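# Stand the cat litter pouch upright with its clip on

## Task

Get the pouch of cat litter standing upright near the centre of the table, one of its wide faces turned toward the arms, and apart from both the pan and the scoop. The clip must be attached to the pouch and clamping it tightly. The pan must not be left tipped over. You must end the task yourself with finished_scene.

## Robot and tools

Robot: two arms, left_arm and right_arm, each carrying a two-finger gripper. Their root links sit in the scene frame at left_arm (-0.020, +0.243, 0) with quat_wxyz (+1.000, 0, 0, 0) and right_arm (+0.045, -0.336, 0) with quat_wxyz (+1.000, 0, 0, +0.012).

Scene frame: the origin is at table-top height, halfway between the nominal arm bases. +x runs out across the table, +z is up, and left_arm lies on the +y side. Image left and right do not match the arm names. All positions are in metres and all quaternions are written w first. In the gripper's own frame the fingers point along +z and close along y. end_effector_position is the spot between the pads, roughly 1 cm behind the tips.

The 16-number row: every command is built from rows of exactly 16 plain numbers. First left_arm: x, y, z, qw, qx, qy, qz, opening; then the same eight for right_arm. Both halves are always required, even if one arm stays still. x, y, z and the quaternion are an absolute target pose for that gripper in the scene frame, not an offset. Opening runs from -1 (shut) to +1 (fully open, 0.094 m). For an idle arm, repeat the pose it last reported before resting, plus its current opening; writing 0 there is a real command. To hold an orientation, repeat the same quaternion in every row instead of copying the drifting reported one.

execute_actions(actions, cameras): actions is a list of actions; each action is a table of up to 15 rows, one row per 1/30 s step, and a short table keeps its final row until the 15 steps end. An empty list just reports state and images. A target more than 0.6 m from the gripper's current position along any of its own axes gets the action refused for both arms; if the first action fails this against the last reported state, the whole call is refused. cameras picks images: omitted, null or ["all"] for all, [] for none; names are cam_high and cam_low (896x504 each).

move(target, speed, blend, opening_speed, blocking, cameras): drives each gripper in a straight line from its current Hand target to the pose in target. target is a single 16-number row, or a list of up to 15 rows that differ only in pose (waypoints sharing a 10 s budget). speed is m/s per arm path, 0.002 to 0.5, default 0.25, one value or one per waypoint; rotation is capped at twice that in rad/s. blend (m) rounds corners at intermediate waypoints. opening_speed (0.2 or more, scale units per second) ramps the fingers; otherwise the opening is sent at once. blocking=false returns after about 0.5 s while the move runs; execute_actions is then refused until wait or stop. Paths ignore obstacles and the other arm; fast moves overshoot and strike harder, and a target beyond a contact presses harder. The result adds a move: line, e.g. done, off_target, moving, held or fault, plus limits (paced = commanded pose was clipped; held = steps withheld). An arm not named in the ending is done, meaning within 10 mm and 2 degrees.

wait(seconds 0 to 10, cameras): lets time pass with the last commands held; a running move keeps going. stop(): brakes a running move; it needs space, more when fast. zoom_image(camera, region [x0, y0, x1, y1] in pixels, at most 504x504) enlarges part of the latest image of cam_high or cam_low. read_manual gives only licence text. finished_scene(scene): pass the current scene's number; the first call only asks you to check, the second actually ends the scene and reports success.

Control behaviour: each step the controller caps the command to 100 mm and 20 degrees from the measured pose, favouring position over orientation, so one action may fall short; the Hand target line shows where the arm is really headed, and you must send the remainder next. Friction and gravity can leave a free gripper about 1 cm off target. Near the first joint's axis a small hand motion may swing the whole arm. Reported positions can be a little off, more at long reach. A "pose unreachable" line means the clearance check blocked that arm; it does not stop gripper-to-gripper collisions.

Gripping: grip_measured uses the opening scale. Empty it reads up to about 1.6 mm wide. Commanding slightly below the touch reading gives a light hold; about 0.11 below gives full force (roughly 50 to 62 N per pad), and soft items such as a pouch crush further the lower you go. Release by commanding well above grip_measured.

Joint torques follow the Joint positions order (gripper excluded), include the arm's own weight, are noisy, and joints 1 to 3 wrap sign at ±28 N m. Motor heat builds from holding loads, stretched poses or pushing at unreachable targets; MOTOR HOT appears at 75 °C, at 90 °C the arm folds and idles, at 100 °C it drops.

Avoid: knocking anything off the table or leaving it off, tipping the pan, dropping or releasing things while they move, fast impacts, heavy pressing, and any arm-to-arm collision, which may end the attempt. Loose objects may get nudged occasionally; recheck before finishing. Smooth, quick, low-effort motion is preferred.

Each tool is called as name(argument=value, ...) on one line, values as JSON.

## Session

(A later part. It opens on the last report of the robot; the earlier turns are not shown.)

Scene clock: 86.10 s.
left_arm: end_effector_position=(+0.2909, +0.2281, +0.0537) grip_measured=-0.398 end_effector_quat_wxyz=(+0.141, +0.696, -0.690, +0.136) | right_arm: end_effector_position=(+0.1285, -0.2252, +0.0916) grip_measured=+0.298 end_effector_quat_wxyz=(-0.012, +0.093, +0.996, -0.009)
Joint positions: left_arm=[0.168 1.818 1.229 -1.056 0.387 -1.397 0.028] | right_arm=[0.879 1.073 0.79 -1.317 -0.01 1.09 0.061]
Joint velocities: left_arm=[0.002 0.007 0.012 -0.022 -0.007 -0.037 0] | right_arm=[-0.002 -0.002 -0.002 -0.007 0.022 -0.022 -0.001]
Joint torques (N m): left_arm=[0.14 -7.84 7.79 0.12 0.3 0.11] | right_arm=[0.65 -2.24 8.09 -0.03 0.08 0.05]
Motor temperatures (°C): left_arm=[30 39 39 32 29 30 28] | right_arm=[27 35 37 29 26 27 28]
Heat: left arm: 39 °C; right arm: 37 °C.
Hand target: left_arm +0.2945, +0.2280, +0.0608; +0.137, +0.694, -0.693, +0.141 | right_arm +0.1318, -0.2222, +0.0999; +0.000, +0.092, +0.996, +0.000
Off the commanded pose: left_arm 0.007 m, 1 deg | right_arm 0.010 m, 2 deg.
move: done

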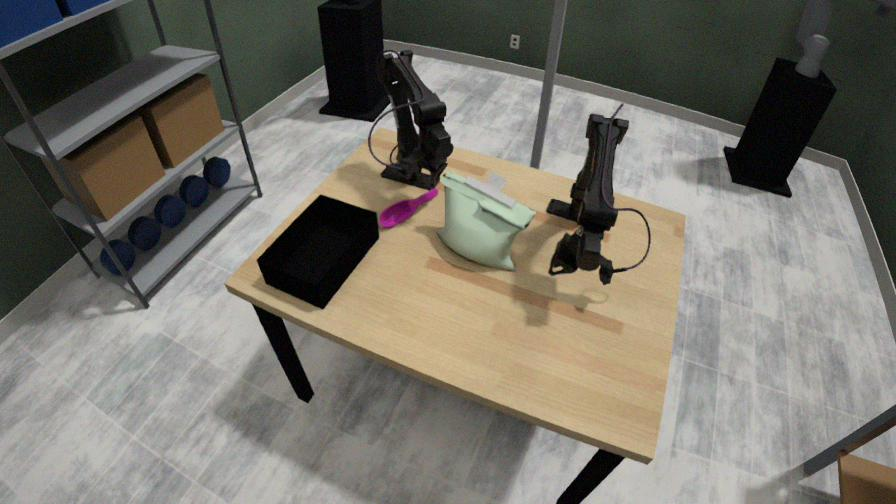

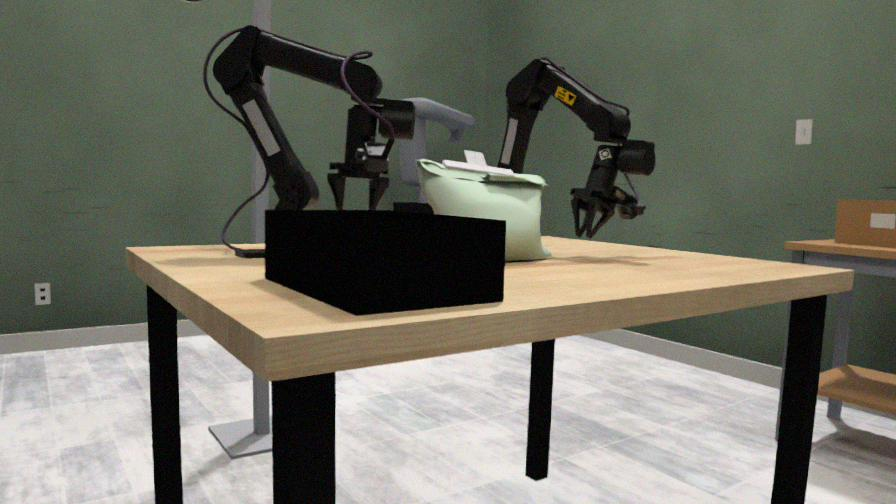

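move(target=[[0.24, 0.2, 0.29, 0.0198, -0.351, 0.9302, -0.1054, -0.1, 0.132, -0.222, 0.1, 0.0, 0.0924, 0.9957, 0.0, 0.3], [0.1526, 0.006, 0.275, 0.1705, 0.0617, 0.9818, -0.055, -0.1, 0.132, -0.222, 0.1, 0.0, 0.0924, 0.9957, 0.0, 0.3]], speed=[0.3, 0.25], blend=0.05)

zoom_image(camera="cam_high", region=[420, 100, 580, 280])

zoom_image(camera="cam_low", region=[400, 60, 600, 280])

Scene clock: 91.87 s.
left_arm: end_effector_position=(+0.1490, +0.0104, +0.2663) grip_measured=-0.101 end_effector_quat_wxyz=(+0.164, +0.071, +0.983, -0.044) | right_arm: end_effector_position=(+0.1285, -0.2252, +0.0916) grip_measured=+0.298 end_effector_quat_wxyz=(-0.012, +0.093, +0.996, -0.009)
Joint positions: left_arm=[-1.088 1.5 1.757 -1.574 -0.23 -0.914 0.042] | right_arm=[0.879 1.073 0.79 -1.317 -0.01 1.09 0.061]
Joint velocities: left_arm=[-0.017 -0.012 -0.002 -0.037 -0.007 0.051 -0.001] | right_arm=[-0.002 0.002 -0.002 0.022 0.007 -0.022 0.001]
Joint torques (N m): left_arm=[-0.34 -4.14 8.08 0.78 -0.32 -0.07] | right_arm=[0.31 -2.5 8.13 -0.01 0.09 0.02]
Motor temperatures (°C): left_arm=[30 38 39 32 29 30 28] | right_arm=[27 35 37 29 26 27 28]
Heat: left arm: 39 °C; right arm: 37 °C.
Hand target: left_arm +0.1516, +0.0107, +0.2719; +0.173, +0.068, +0.982, -0.044 | right_arm +0.1319, -0.2221, +0.0999; +0.000, +0.092, +0.996, +0.000
Off the commanded pose: left_arm 0.010 m, 2 deg | right_arm 0.010 m, 2 deg.
joint sent to its limit (left arm) — joint 4 (wrist pitch), lower limit. The joint targets are off in position, not in orientation.
move: done

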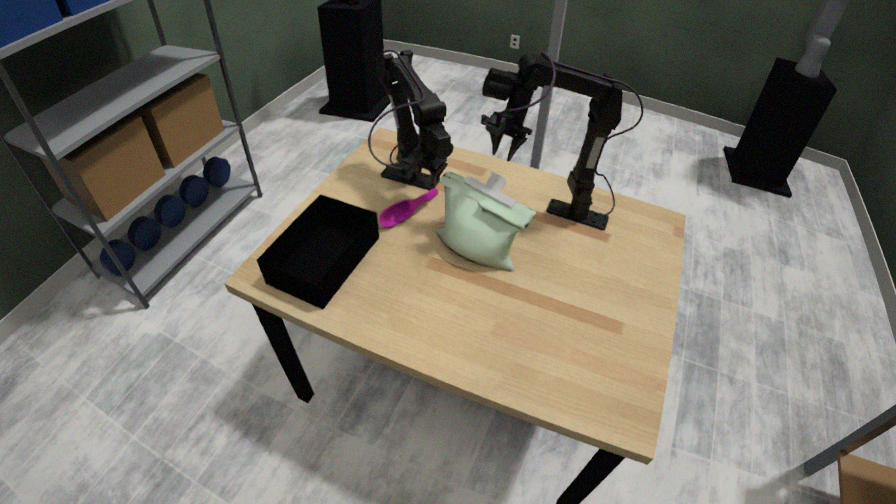

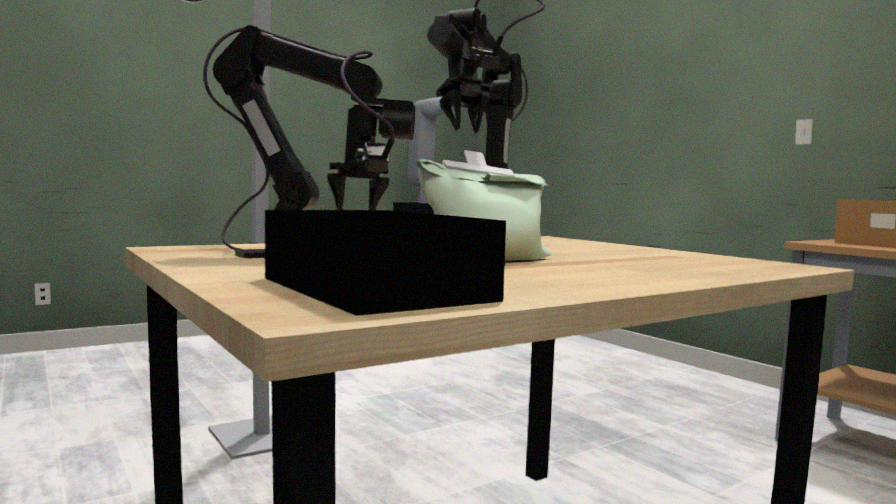

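Scaled by 2.800.

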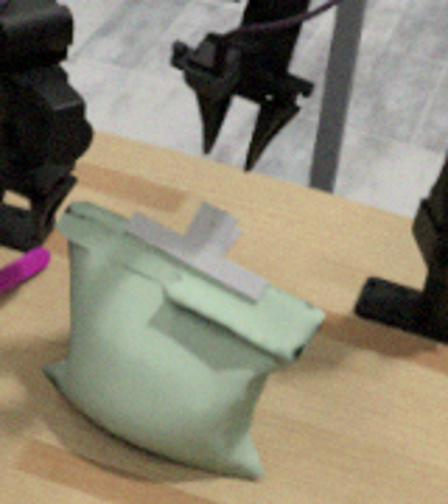

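Scaled by 2.291.

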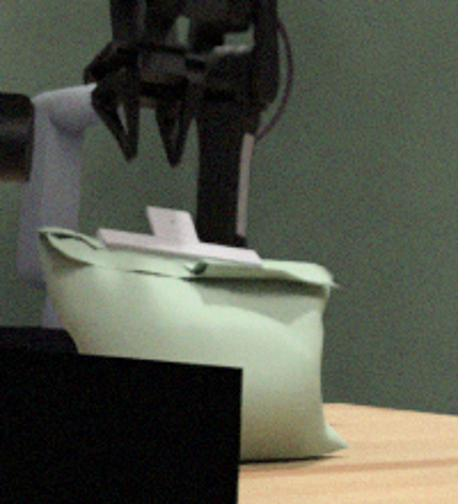

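move(target=[0.173, 0.012, 0.222, 0.1705, 0.0617, 0.9818, -0.055, -0.1, 0.132, -0.222, 0.1, 0.0, 0.0924, 0.9957, 0.0, 0.3], speed=0.08)

zoom_image(camera="cam_high", region=[450, 120, 550, 220])

zoom_image(camera="cam_low", region=[420, 90, 540, 210])

Scene clock: 93.60 s.
left_arm: end_effector_position=(+0.1700, +0.0129, +0.2180) grip_measured=-0.101 end_effector_quat_wxyz=(+0.159, +0.064, +0.984, -0.043) | right_arm: end_effector_position=(+0.1285, -0.2252, +0.0916) grip_measured=+0.298 end_effector_quat_wxyz=(-0.012, +0.093, +0.996, -0.009)
Joint positions: left_arm=[-1.006 1.462 1.517 -1.365 -0.205 -0.85 0.042] | right_arm=[0.879 1.073 0.79 -1.317 -0.01 1.09 0.061]
Joint velocities: left_arm=[-0.002 0.007 0.002 -0.051 0.007 -0.095 0.001] | right_arm=[0.017 -0.012 0.007 0.037 0.037 -0.066 0]
Joint torques (N m): left_arm=[0.54 -6.2 5.38 1.2 -0.17 0.06] | right_arm=[0.62 -2.39 8.14 -0.07 0.09 0.03]
Motor temperatures (°C): left_arm=[30 37 39 32 29 30 28] | right_arm=[27 35 37 29 26 27 28]
Heat: left arm: 39 °C; right arm: 37 °C.
Hand target: left_arm +0.1727, +0.0120, +0.2218; +0.170, +0.062, +0.982, -0.056 | right_arm +0.1319, -0.2221, +0.0999; +0.000, +0.092, +0.996, +0.000
Off the commanded pose: left_arm 0.005 m, 2 deg | right_arm 0.010 m, 2 deg.
move: done

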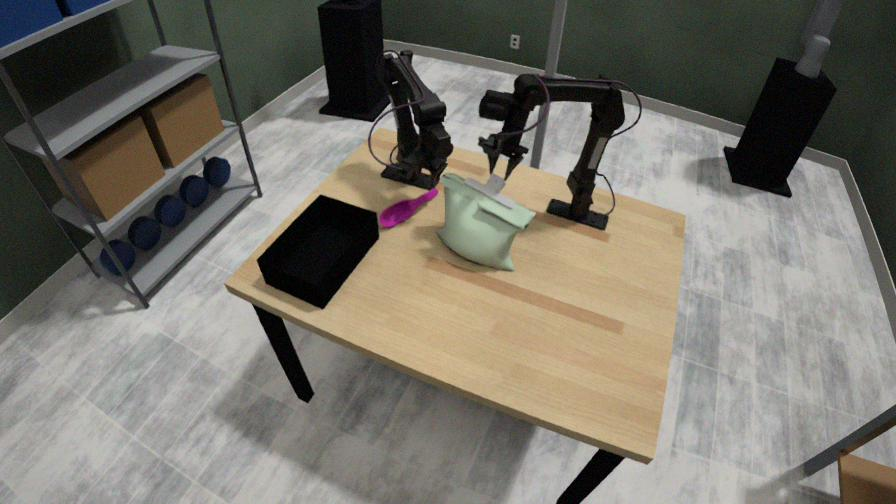

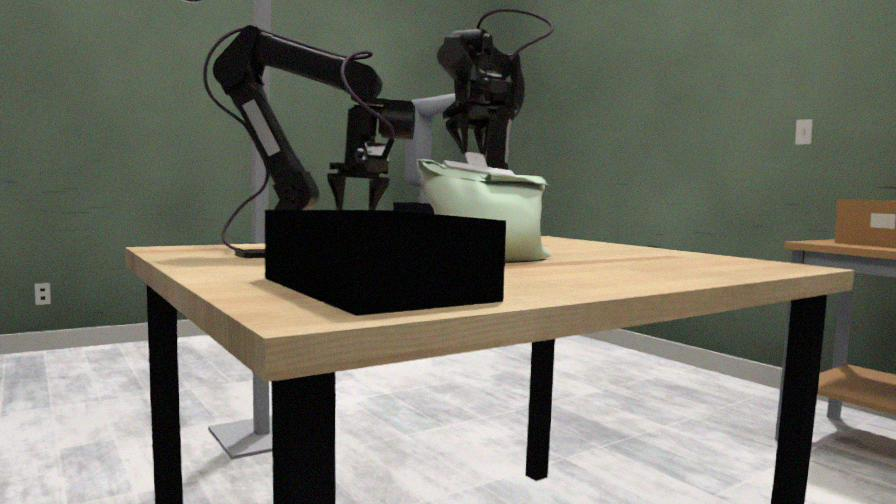

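Scaled by 5.040.

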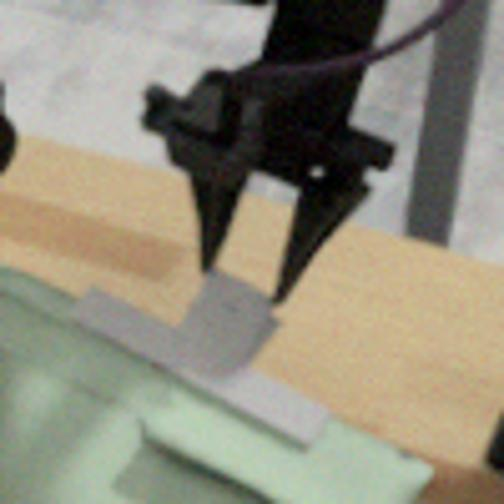

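Scaled by 4.200.

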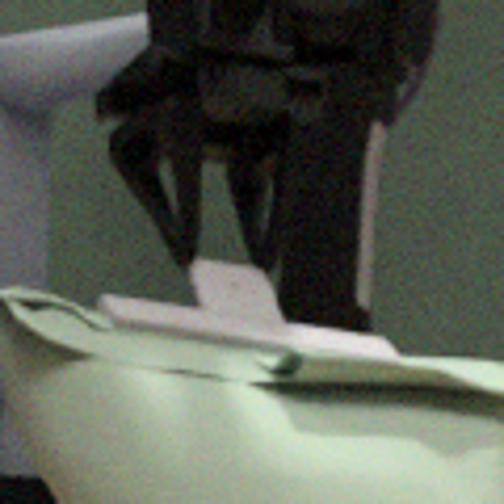

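move(target=[0.188, 0.0085, 0.201, 0.1705, 0.0617, 0.9818, -0.055, 0.1, 0.132, -0.222, 0.1, 0.0, 0.0924, 0.9957, 0.0, 0.3], speed=0.05)

zoom_image(camera="cam_high", region=[450, 120, 550, 220])

zoom_image(camera="cam_low", region=[420, 90, 540, 210])

Scene clock: 95.00 s.
left_arm: end_effector_position=(+0.1862, +0.0080, +0.2033) grip_measured=+0.099 end_effector_quat_wxyz=(+0.169, +0.062, +0.982, -0.056) | right_arm: end_effector_position=(+0.1285, -0.2252, +0.0916) grip_measured=+0.298 end_effector_quat_wxyz=(-0.012, +0.093, +0.996, -0.009)
Joint positions: left_arm=[-0.964 1.462 1.446 -1.252 -0.194 -0.809 0.052] | right_arm=[0.879 1.073 0.79 -1.317 -0.01 1.09 0.061]
Joint velocities: left_arm=[-0.007 -0.022 -0.002 -0.037 0.007 -0.051 0] | right_arm=[-0.002 -0.002 0.017 0.022 0.022 -0.022 -0.001]
Joint torques (N m): left_arm=[0.39 -4.94 5.65 1.11 -0.14 0.11] | right_arm=[0.69 -2.36 7.92 -0.03 0.03 0]
Motor temperatures (°C): left_arm=[30 37 39 32 29 30 28] | right_arm=[27 35 37 29 26 27 28]
Heat: left arm: 39 °C; right arm: 37 °C.
Hand target: left_arm +0.1878, +0.0084, +0.2007; +0.170, +0.062, +0.982, -0.056 | right_arm +0.1319, -0.2221, +0.0999; +0.000, +0.092, +0.996, +0.000
Off the commanded pose: left_arm 0.003 m, 0 deg | right_arm 0.010 m, 2 deg.
move: done

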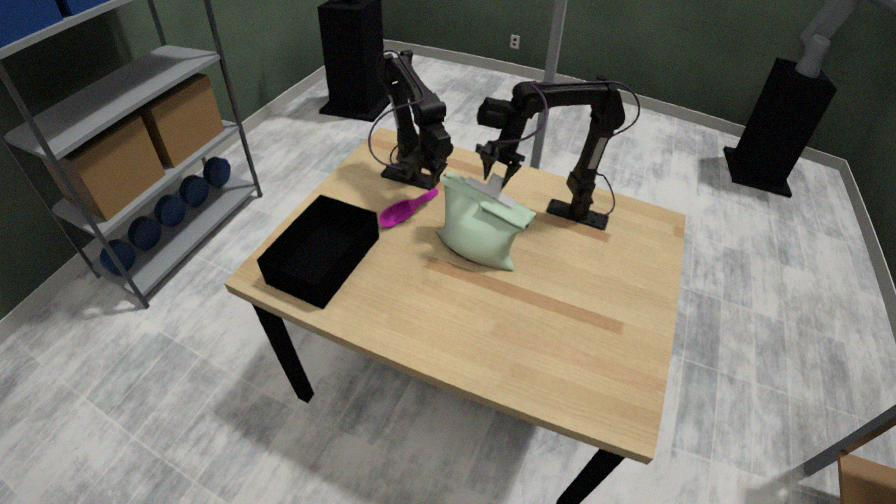

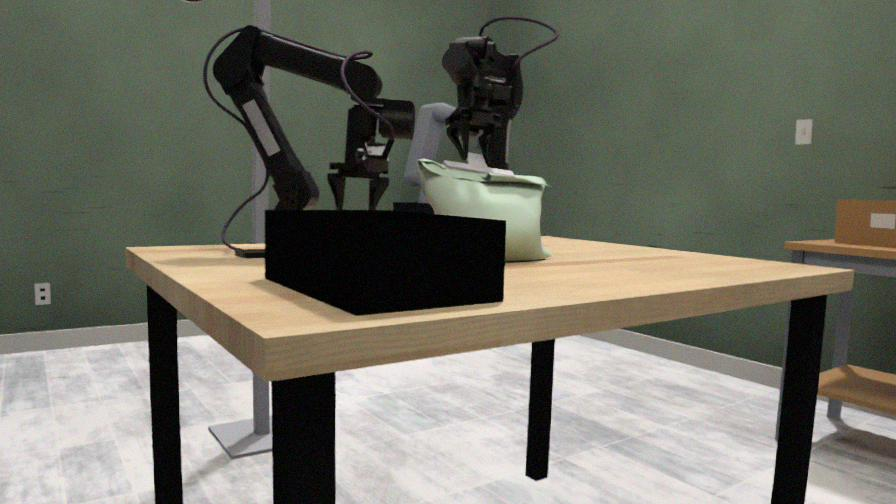

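Scaled by 5.040.

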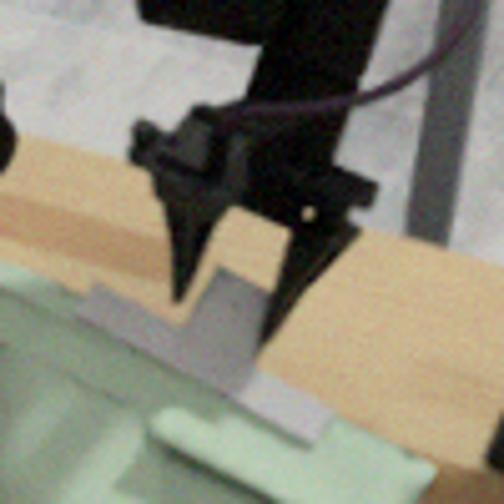

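Scaled by 4.200.

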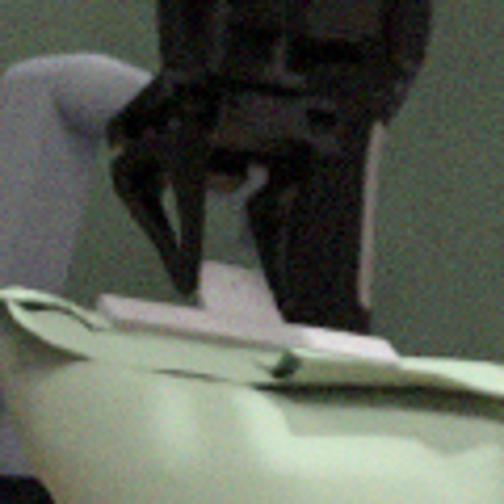

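move(target=[0.18, 0.013, 0.2, 0.1705, 0.0617, 0.9818, -0.055, 0.1, 0.132, -0.222, 0.1, 0.0, 0.0924, 0.9957, 0.0, 0.3], speed=0.04)

zoom_image(camera="cam_high", region=[460, 140, 530, 210])

zoom_image(camera="cam_low", region=[440, 120, 510, 190])

Scene clock: 96.50 s.
left_arm: end_effector_position=(+0.1820, +0.0115, +0.1965) grip_measured=+0.099 end_effector_quat_wxyz=(+0.163, +0.063, +0.983, -0.049) | right_arm: end_effector_position=(+0.1285, -0.2252, +0.0916) grip_measured=+0.298 end_effector_quat_wxyz=(-0.012, +0.093, +0.996, -0.009)
Joint positions: left_arm=[-0.968 1.454 1.418 -1.251 -0.193 -0.813 0.052] | right_arm=[0.879 1.073 0.79 -1.317 -0.01 1.09 0.061]
Joint velocities: left_arm=[0.027 0.007 -0.007 -0.022 -0.007 0.022 0] | right_arm=[-0.007 -0.012 0.002 -0.037 0.081 -0.022 -0.002]
Joint torques (N m): left_arm=[-0.31 -6.67 5.78 1.07 -0.21 -0.07] | right_arm=[0.35 -2.35 8.23 -0.04 0.02 0]
Motor temperatures (°C): left_arm=[30 37 39 32 29 30 28] | right_arm=[27 35 37 29 26 27 28]
Heat: left arm: 39 °C; right arm: 37 °C.
Hand target: left_arm +0.1801, +0.0131, +0.1999; +0.170, +0.062, +0.982, -0.055 | right_arm +0.1319, -0.2221, +0.0999; +0.000, +0.092, +0.996, +0.000
Off the commanded pose: left_arm 0.004 m, 1 deg | right_arm 0.010 m, 2 deg.
move: done

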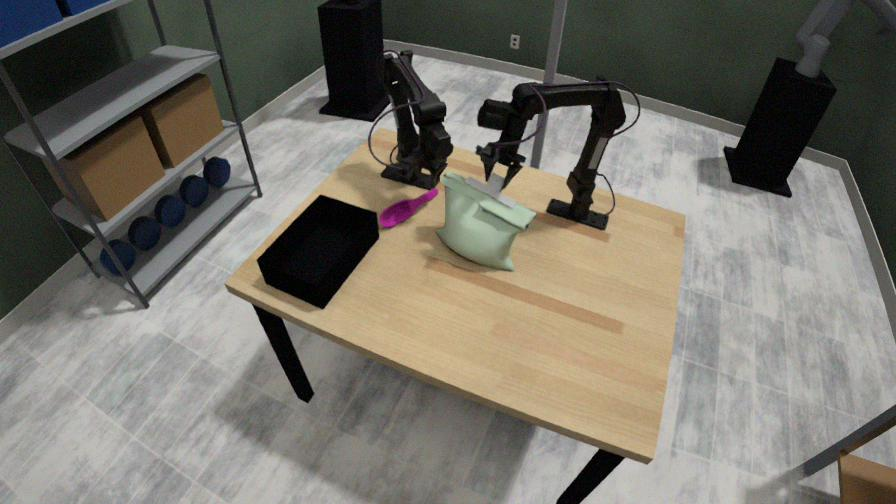

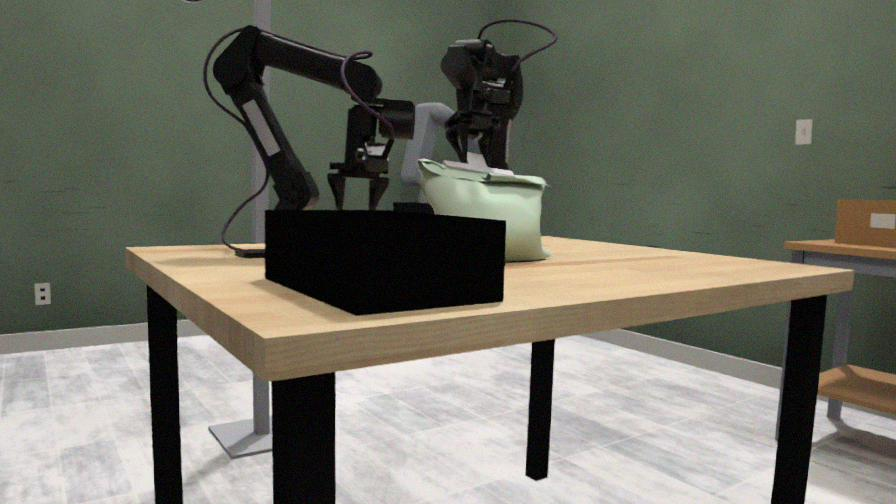

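Scaled by 7.200.

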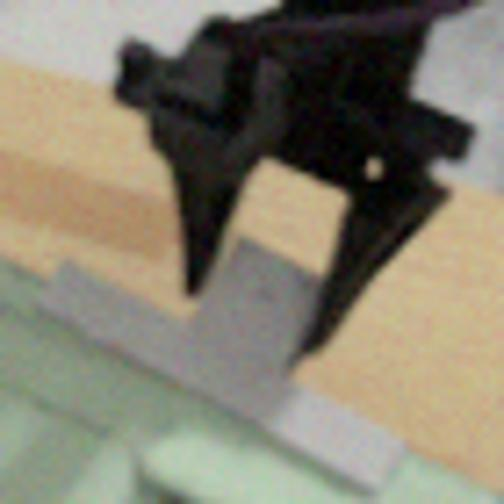

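Scaled by 7.200.

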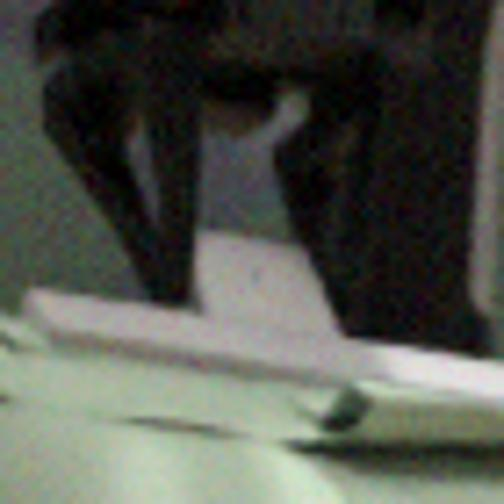

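move(target=[0.18, 0.013, 0.2, 0.1705, 0.0617, 0.9818, -0.055, -0.22, 0.132, -0.222, 0.1, 0.0, 0.0924, 0.9957, 0.0, 0.3], speed=0.04, opening_speed=0.4)

zoom_image(camera="cam_high", region=[460, 140, 530, 210])

zoom_image(camera="cam_low", region=[440, 120, 510, 190])

Scene clock: 97.70 s.
left_arm: end_effector_position=(+0.1819, +0.0114, +0.1965) grip_measured=-0.176 end_effector_quat_wxyz=(+0.163, +0.063, +0.983, -0.049) | right_arm: end_effector_position=(+0.1285, -0.2252, +0.0916) grip_measured=+0.298 end_effector_quat_wxyz=(-0.012, +0.093, +0.996, -0.009)
Joint positions: left_arm=[-0.969 1.454 1.418 -1.251 -0.193 -0.813 0.039] | right_arm=[0.879 1.073 0.79 -1.317 -0.01 1.09 0.061]
Joint velocities: left_arm=[-0.012 0.002 -0.012 -0.007 -0.037 0.007 -0.001] | right_arm=[-0.017 0.002 -0.027 0.051 0.022 -0.051 0]
Joint torques (N m): left_arm=[-0.43 -6.43 5.68 1.01 -0.22 -0.01] | right_arm=[0.47 -2.43 8.01 0.04 0.04 0.05]
Motor temperatures (°C): left_arm=[30 37 39 32 29 30 28] | right_arm=[27 35 37 29 26 27 28]
Heat: left arm: 39 °C; right arm: 37 °C.
Hand target: left_arm +0.1801, +0.0130, +0.1999; +0.170, +0.062, +0.982, -0.055 | right_arm +0.1319, -0.2221, +0.0999; +0.000, +0.092, +0.996, +0.000
Off the commanded pose: left_arm 0.004 m, 1 deg | right_arm 0.010 m, 2 deg.
move: done

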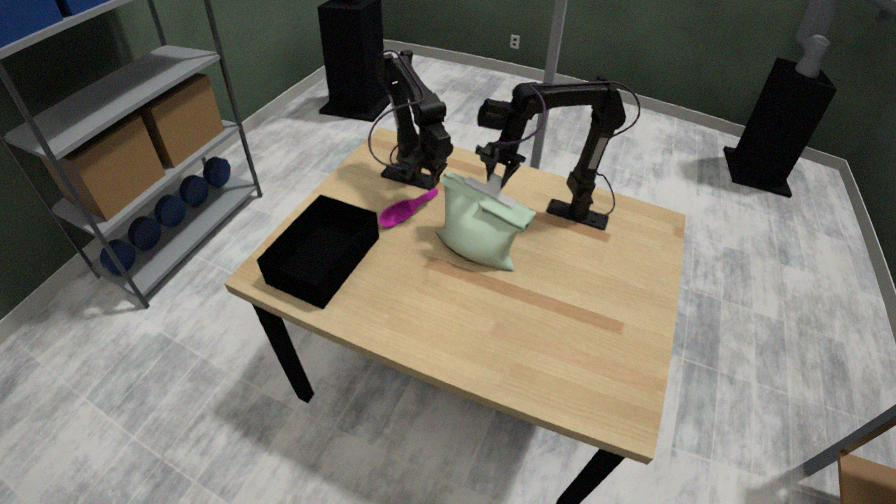

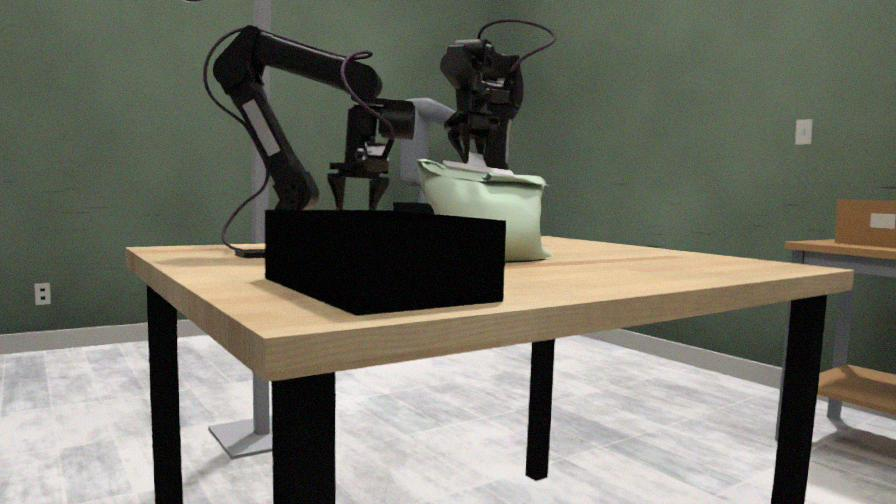

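Scaled by 7.200.

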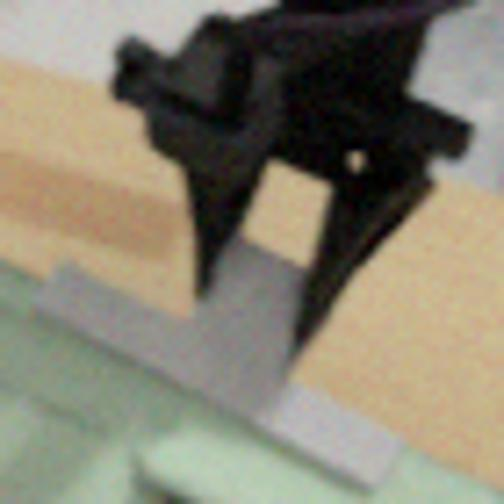

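Scaled by 7.200.

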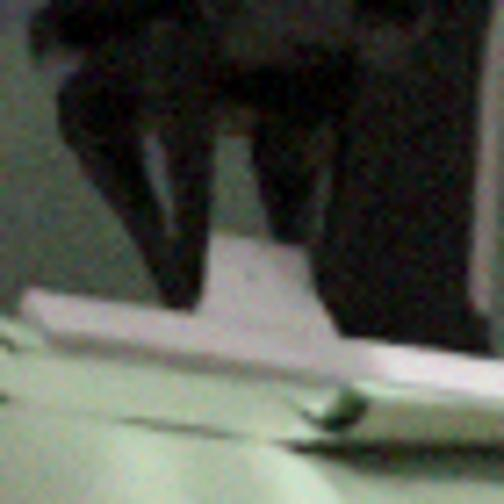

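move(target=[0.18, 0.013, 0.2, 0.1705, 0.0617, 0.9818, -0.055, -0.06, 0.132, -0.222, 0.1, 0.0, 0.0924, 0.9957, 0.0, 0.3], speed=0.04, opening_speed=0.5, cameras=[])

move(target=[0.179, 0.013, 0.2, 0.2724, 0.0557, 0.9585, -0.0612, -0.06, 0.132, -0.222, 0.1, 0.0, 0.0924, 0.9957, 0.0, 0.3], speed=0.1)

zoom_image(camera="cam_high", region=[460, 140, 530, 210])

zoom_image(camera="cam_low", region=[440, 120, 510, 190])

Scene clock: 98.93 s.
left_arm: end_effector_position=(+0.1819, +0.0114, +0.1965) grip_measured=-0.062 end_effector_quat_wxyz=(+0.163, +0.063, +0.983, -0.049) | right_arm: end_effector_position=(+0.1285, -0.2252, +0.0916) grip_measured=+0.298 end_effector_quat_wxyz=(-0.012, +0.093, +0.996, -0.009)
Joint positions: left_arm=[-0.969 1.454 1.418 -1.251 -0.193 -0.813 0.044] | right_arm=[0.879 1.073 0.79 -1.317 -0.01 1.09 0.061]
Joint velocities: left_arm=[-0.017 -0.002 0.012 0.007 0.022 0.022 -0.001] | right_arm=[-0.002 -0.012 -0.002 -0.007 0.022 -0.022 -0.001]
Joint torques (N m): left_arm=[-0.32 -6.63 5.68 1.02 -0.19 -0.05] | right_arm=[0.53 -2.33 8.14 -0.01 0.02 0.1]
Motor temperatures (°C): left_arm=[30 37 38 32 29 30 28] | right_arm=[27 35 37 29 26 27 28]
Heat: left arm: 38 °C; right arm: 37 °C.
Hand target: left_arm +0.1801, +0.0130, +0.1999; +0.170, +0.062, +0.982, -0.055 | right_arm +0.1319, -0.2221, +0.0999; +0.000, +0.092, +0.996, +0.000
Off the commanded pose: left_arm 0.004 m, 1 deg | right_arm 0.010 m, 2 deg.
move: done
No camera images: "cameras" was empty.

Scene clock: 100.73 s.
left_arm: end_effector_position=(+0.1793, +0.0110, +0.1957) grip_measured=-0.062 end_effector_quat_wxyz=(+0.262, +0.061, +0.962, -0.057) | right_arm: end_effector_position=(+0.1285, -0.2252, +0.0916) grip_measured=+0.298 end_effector_quat_wxyz=(-0.012, +0.093, +0.996, -0.009)
Joint positions: left_arm=[-1.083 1.333 1.244 -1.086 -0.381 -0.879 0.044] | right_arm=[0.879 1.073 0.79 -1.317 -0.01 1.09 0.061]
Joint velocities: left_arm=[-0.007 0.012 0.012 0.007 0.051 -0.051 0] | right_arm=[0.002 0.002 -0.022 -0.051 -0.022 -0.037 -0.001]
Joint torques (N m): left_arm=[-0.25 -5.83 5.72 1.18 -0.44 -0.05] | right_arm=[0.29 -2.36 7.95 0.03 0.06 0.05]
Motor temperatures (°C): left_arm=[30 37 38 32 29 30 28] | right_arm=[27 35 37 29 26 27 28]
Heat: left arm: 38 °C; right arm: 37 °C.
Hand target: left_arm +0.1796, +0.0130, +0.1993; +0.273, +0.057, +0.958, -0.062 | right_arm +0.1319, -0.2221, +0.0999; +0.000, +0.092, +0.996, +0.000
Off the commanded pose: left_arm 0.005 m, 1 deg | right_arm 0.010 m, 2 deg.
move: done

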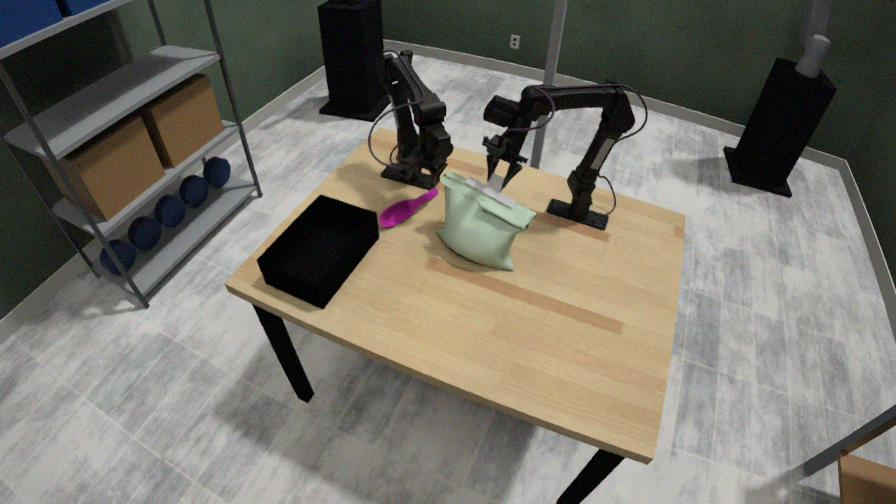

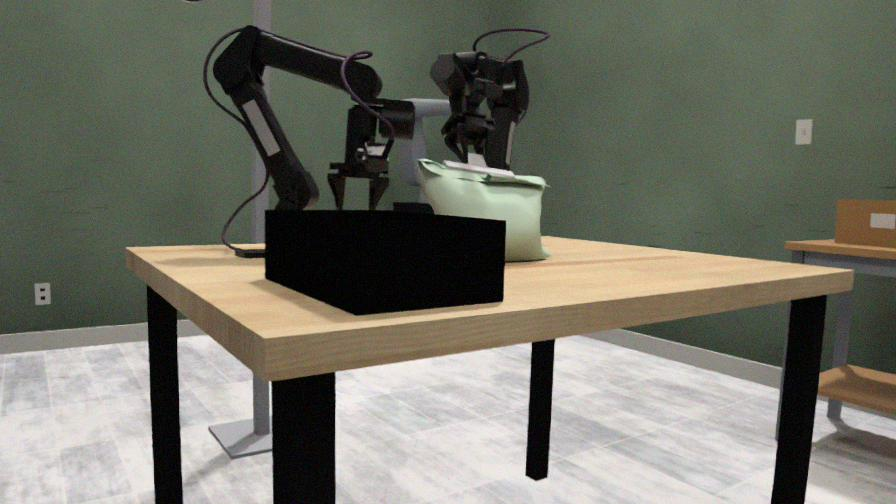

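Scaled by 7.200.

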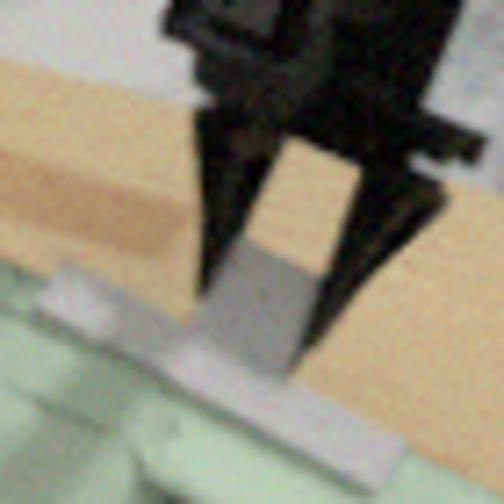

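Scaled by 7.200.

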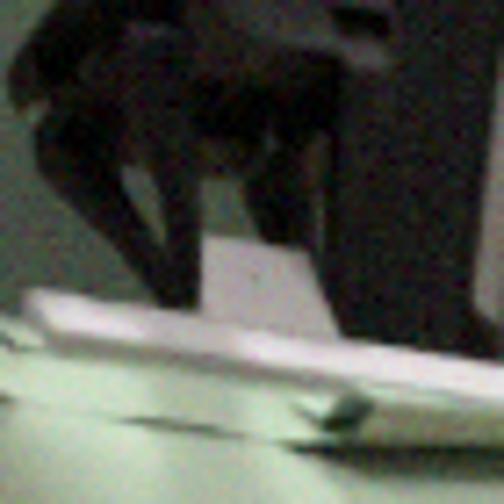

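move(target=[0.179, 0.013, 0.2, 0.2724, 0.0557, 0.9585, -0.0612, -0.42, 0.132, -0.222, 0.1, 0.0, 0.0924, 0.9957, 0.0, 0.3], speed=0.04, opening_speed=0.5, cameras=[])

Scene clock: 101.73 s.
left_arm: end_effector_position=(+0.1795, +0.0108, +0.1959) grip_measured=-0.187 end_effector_quat_wxyz=(+0.262, +0.060, +0.961, -0.058) | right_arm: end_effector_position=(+0.1285, -0.2252, +0.0916) grip_measured=+0.298 end_effector_quat_wxyz=(-0.012, +0.093, +0.996, -0.009)
Joint positions: left_arm=[-1.083 1.333 1.244 -1.085 -0.381 -0.882 0.038] | right_arm=[0.879 1.073 0.79 -1.317 -0.01 1.09 0.061]
Joint velocities: left_arm=[0.002 -0.012 -0.012 -0.095 -0.022 -0.022 0] | right_arm=[-0.007 -0.002 0.012 -0.066 -0.066 -0.081 -0.001]
Joint torques (N m): left_arm=[-0.55 -5.39 6.2 1.18 -0.4 -0.11] | right_arm=[0.46 -2.39 8.13 0.02 0.08 0.04]
Motor temperatures (°C): left_arm=[30 37 38 32 29 30 29] | right_arm=[27 35 37 29 26 27 28]
Heat: left arm: 38 °C; right arm: 37 °C.
Hand target: left_arm +0.1791, +0.0129, +0.1999; +0.272, +0.056, +0.959, -0.061 | right_arm +0.1318, -0.2222, +0.0999; +0.000, +0.092, +0.996, +0.000
Off the commanded pose: left_arm 0.005 m, 1 deg | right_arm 0.010 m, 2 deg.
move: done
No camera images: "cameras" was empty.

move(target=[0.222, 0.006, 0.228, 0.2048, 0.0598, 0.9752, -0.0572, -0.42, 0.132, -0.222, 0.1, 0.0, 0.0924, 0.9957, 0.0, 0.3], speed=0.05)

zoom_image(camera="cam_high", region=[420, 120, 580, 290])

zoom_image(camera="cam_low", region=[400, 90, 600, 280])

Scene clock: 104.13 s.
left_arm: end_effector_position=(+0.2110, +0.0094, +0.2141) grip_measured=-0.188 end_effector_quat_wxyz=(+0.180, +0.064, +0.980, -0.047) | right_arm: end_effector_position=(+0.1285, -0.2252, +0.0916) grip_measured=+0.298 end_effector_quat_wxyz=(-0.012, +0.093, +0.996, -0.009)
Joint positions: left_arm=[-0.903 1.517 1.536 -1.272 -0.201 -0.739 0.038] | right_arm=[0.879 1.073 0.79 -1.317 -0.01 1.09 0.061]
Joint velocities: left_arm=[-0.007 0.012 -0.007 -0.051 0.007 0.037 0] | right_arm=[0.012 -0.002 -0.002 -0.051 -0.007 0.051 0]
Joint torques (N m): left_arm=[0.51 -5.2 9.92 1.21 -0.3 0.04] | right_arm=[0.57 -2.41 8.01 0.02 0.05 0.02]
Motor temperatures (°C): left_arm=[30 36 39 32 29 30 29] | right_arm=[27 35 37 29 26 27 28]
Heat: left arm: 39 °C; right arm: 37 °C.
Hand target: left_arm +0.2213, +0.0054, +0.2280; +0.204, +0.058, +0.976, -0.059 | right_arm +0.1319, -0.2221, +0.0999; +0.000, +0.092, +0.996, +0.000
Off the commanded pose: left_arm 0.018 m, 3 deg | right_arm 0.010 m, 2 deg.
move: off_target (left_arm)

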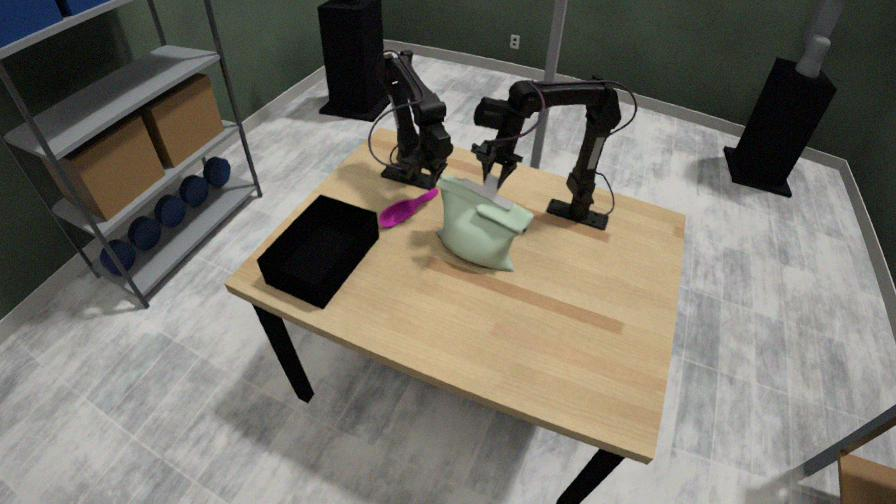

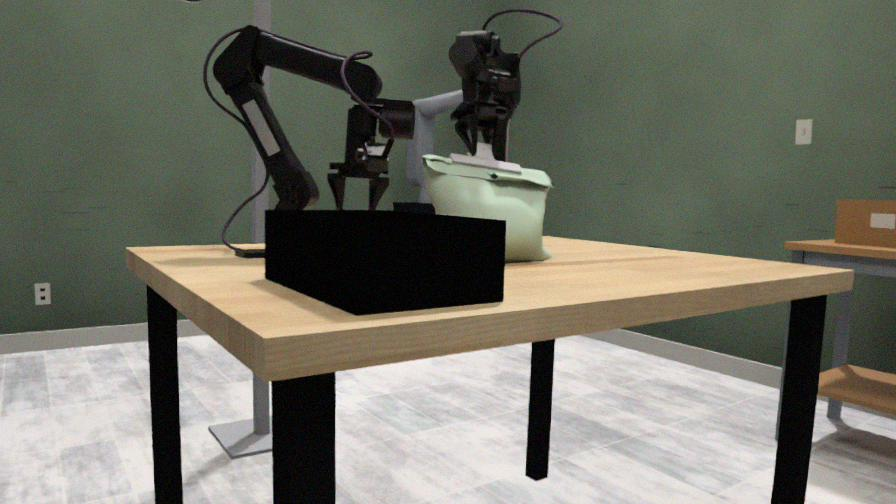

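Scaled by 2.965.

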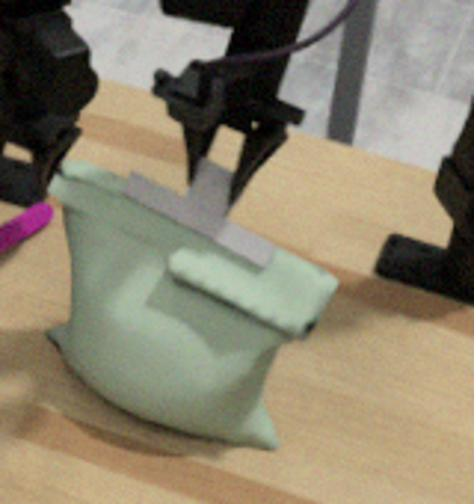

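Scaled by 2.520.

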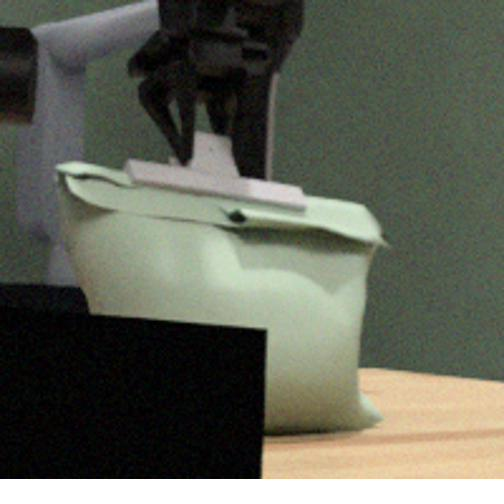

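move(target=[0.266, -0.002, 0.246, 0.1361, 0.0636, 0.9872, -0.0528, -0.42, 0.132, -0.222, 0.1, 0.0, 0.0924, 0.9957, 0.0, 0.3], speed=0.05)

zoom_image(camera="cam_high", region=[420, 120, 580, 290])

zoom_image(camera="cam_low", region=[400, 90, 600, 280])

Scene clock: 106.23 s.
left_arm: end_effector_position=(+0.2510, +0.0025, +0.2288) grip_measured=-0.188 end_effector_quat_wxyz=(+0.097, +0.067, +0.992, -0.036) | right_arm: end_effector_position=(+0.1285, -0.2252, +0.0916) grip_measured=+0.298 end_effector_quat_wxyz=(-0.012, +0.093, +0.996, -0.009)
Joint positions: left_arm=[-0.762 1.801 1.953 -1.526 -0.068 -0.62 0.038] | right_arm=[0.879 1.073 0.79 -1.317 -0.01 1.09 0.061]
Joint velocities: left_arm=[-0.002 -0.002 0.007 0.007 -0.051 -0.037 0.001] | right_arm=[-0.017 -0.002 0.007 -0.066 0.007 -0.022 0]
Joint torques (N m): left_arm=[0.55 -7.84 10.18 1.1 -0.34 0.05] | right_arm=[0.58 -2.5 8.21 0.03 0.1 0.07]
Motor temperatures (°C): left_arm=[30 36 39 32 29 30 29] | right_arm=[27 35 37 29 26 27 28]
Heat: left arm: 39 °C; right arm: 37 °C.
Hand target: left_arm +0.2650, -0.0024, +0.2463; +0.135, +0.063, +0.987, -0.054 | right_arm +0.1319, -0.2221, +0.0999; +0.000, +0.092, +0.996, +0.000
Off the commanded pose: left_arm 0.023 m, 5 deg | right_arm 0.010 m, 2 deg.
move: off_target (left_arm)

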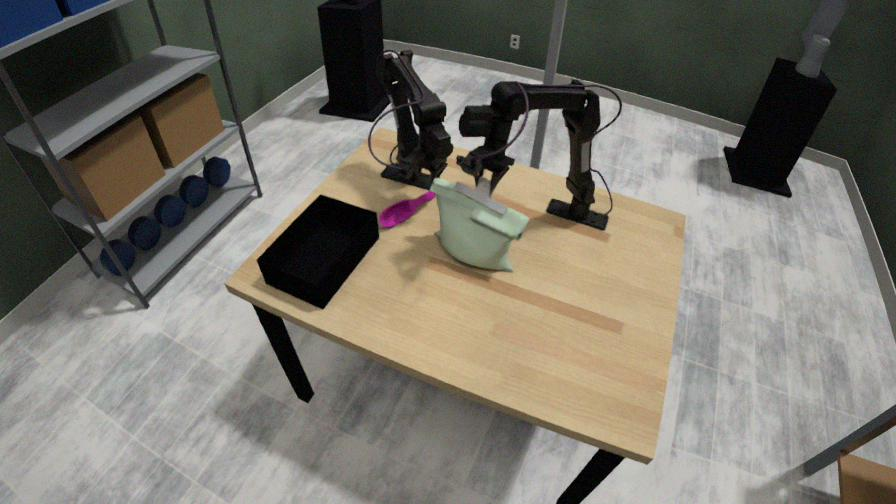

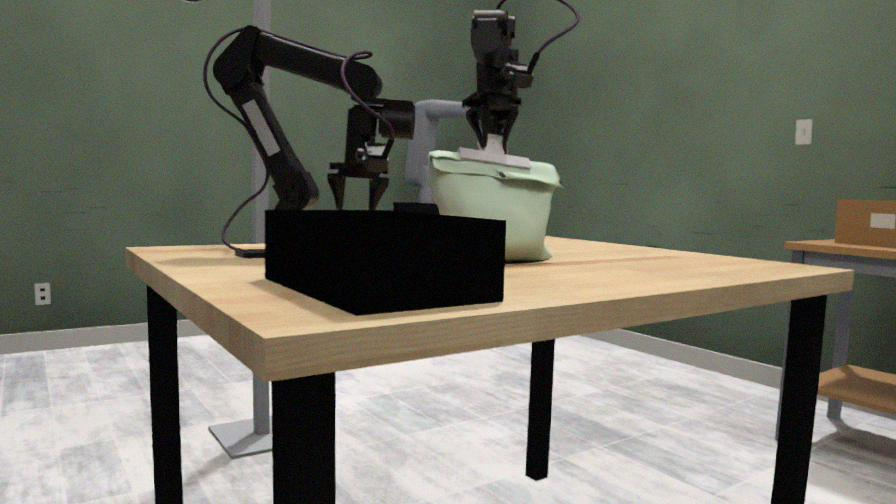

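Scaled by 2.965.

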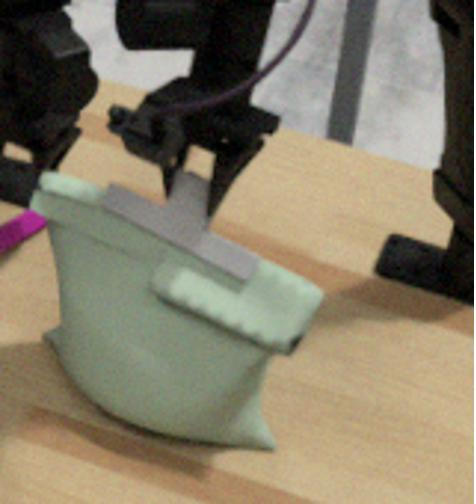

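Scaled by 2.520.

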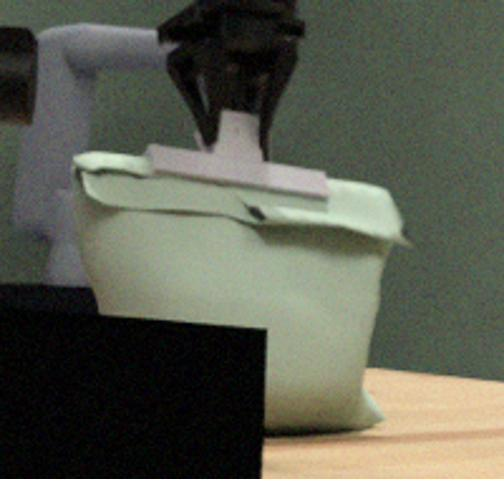

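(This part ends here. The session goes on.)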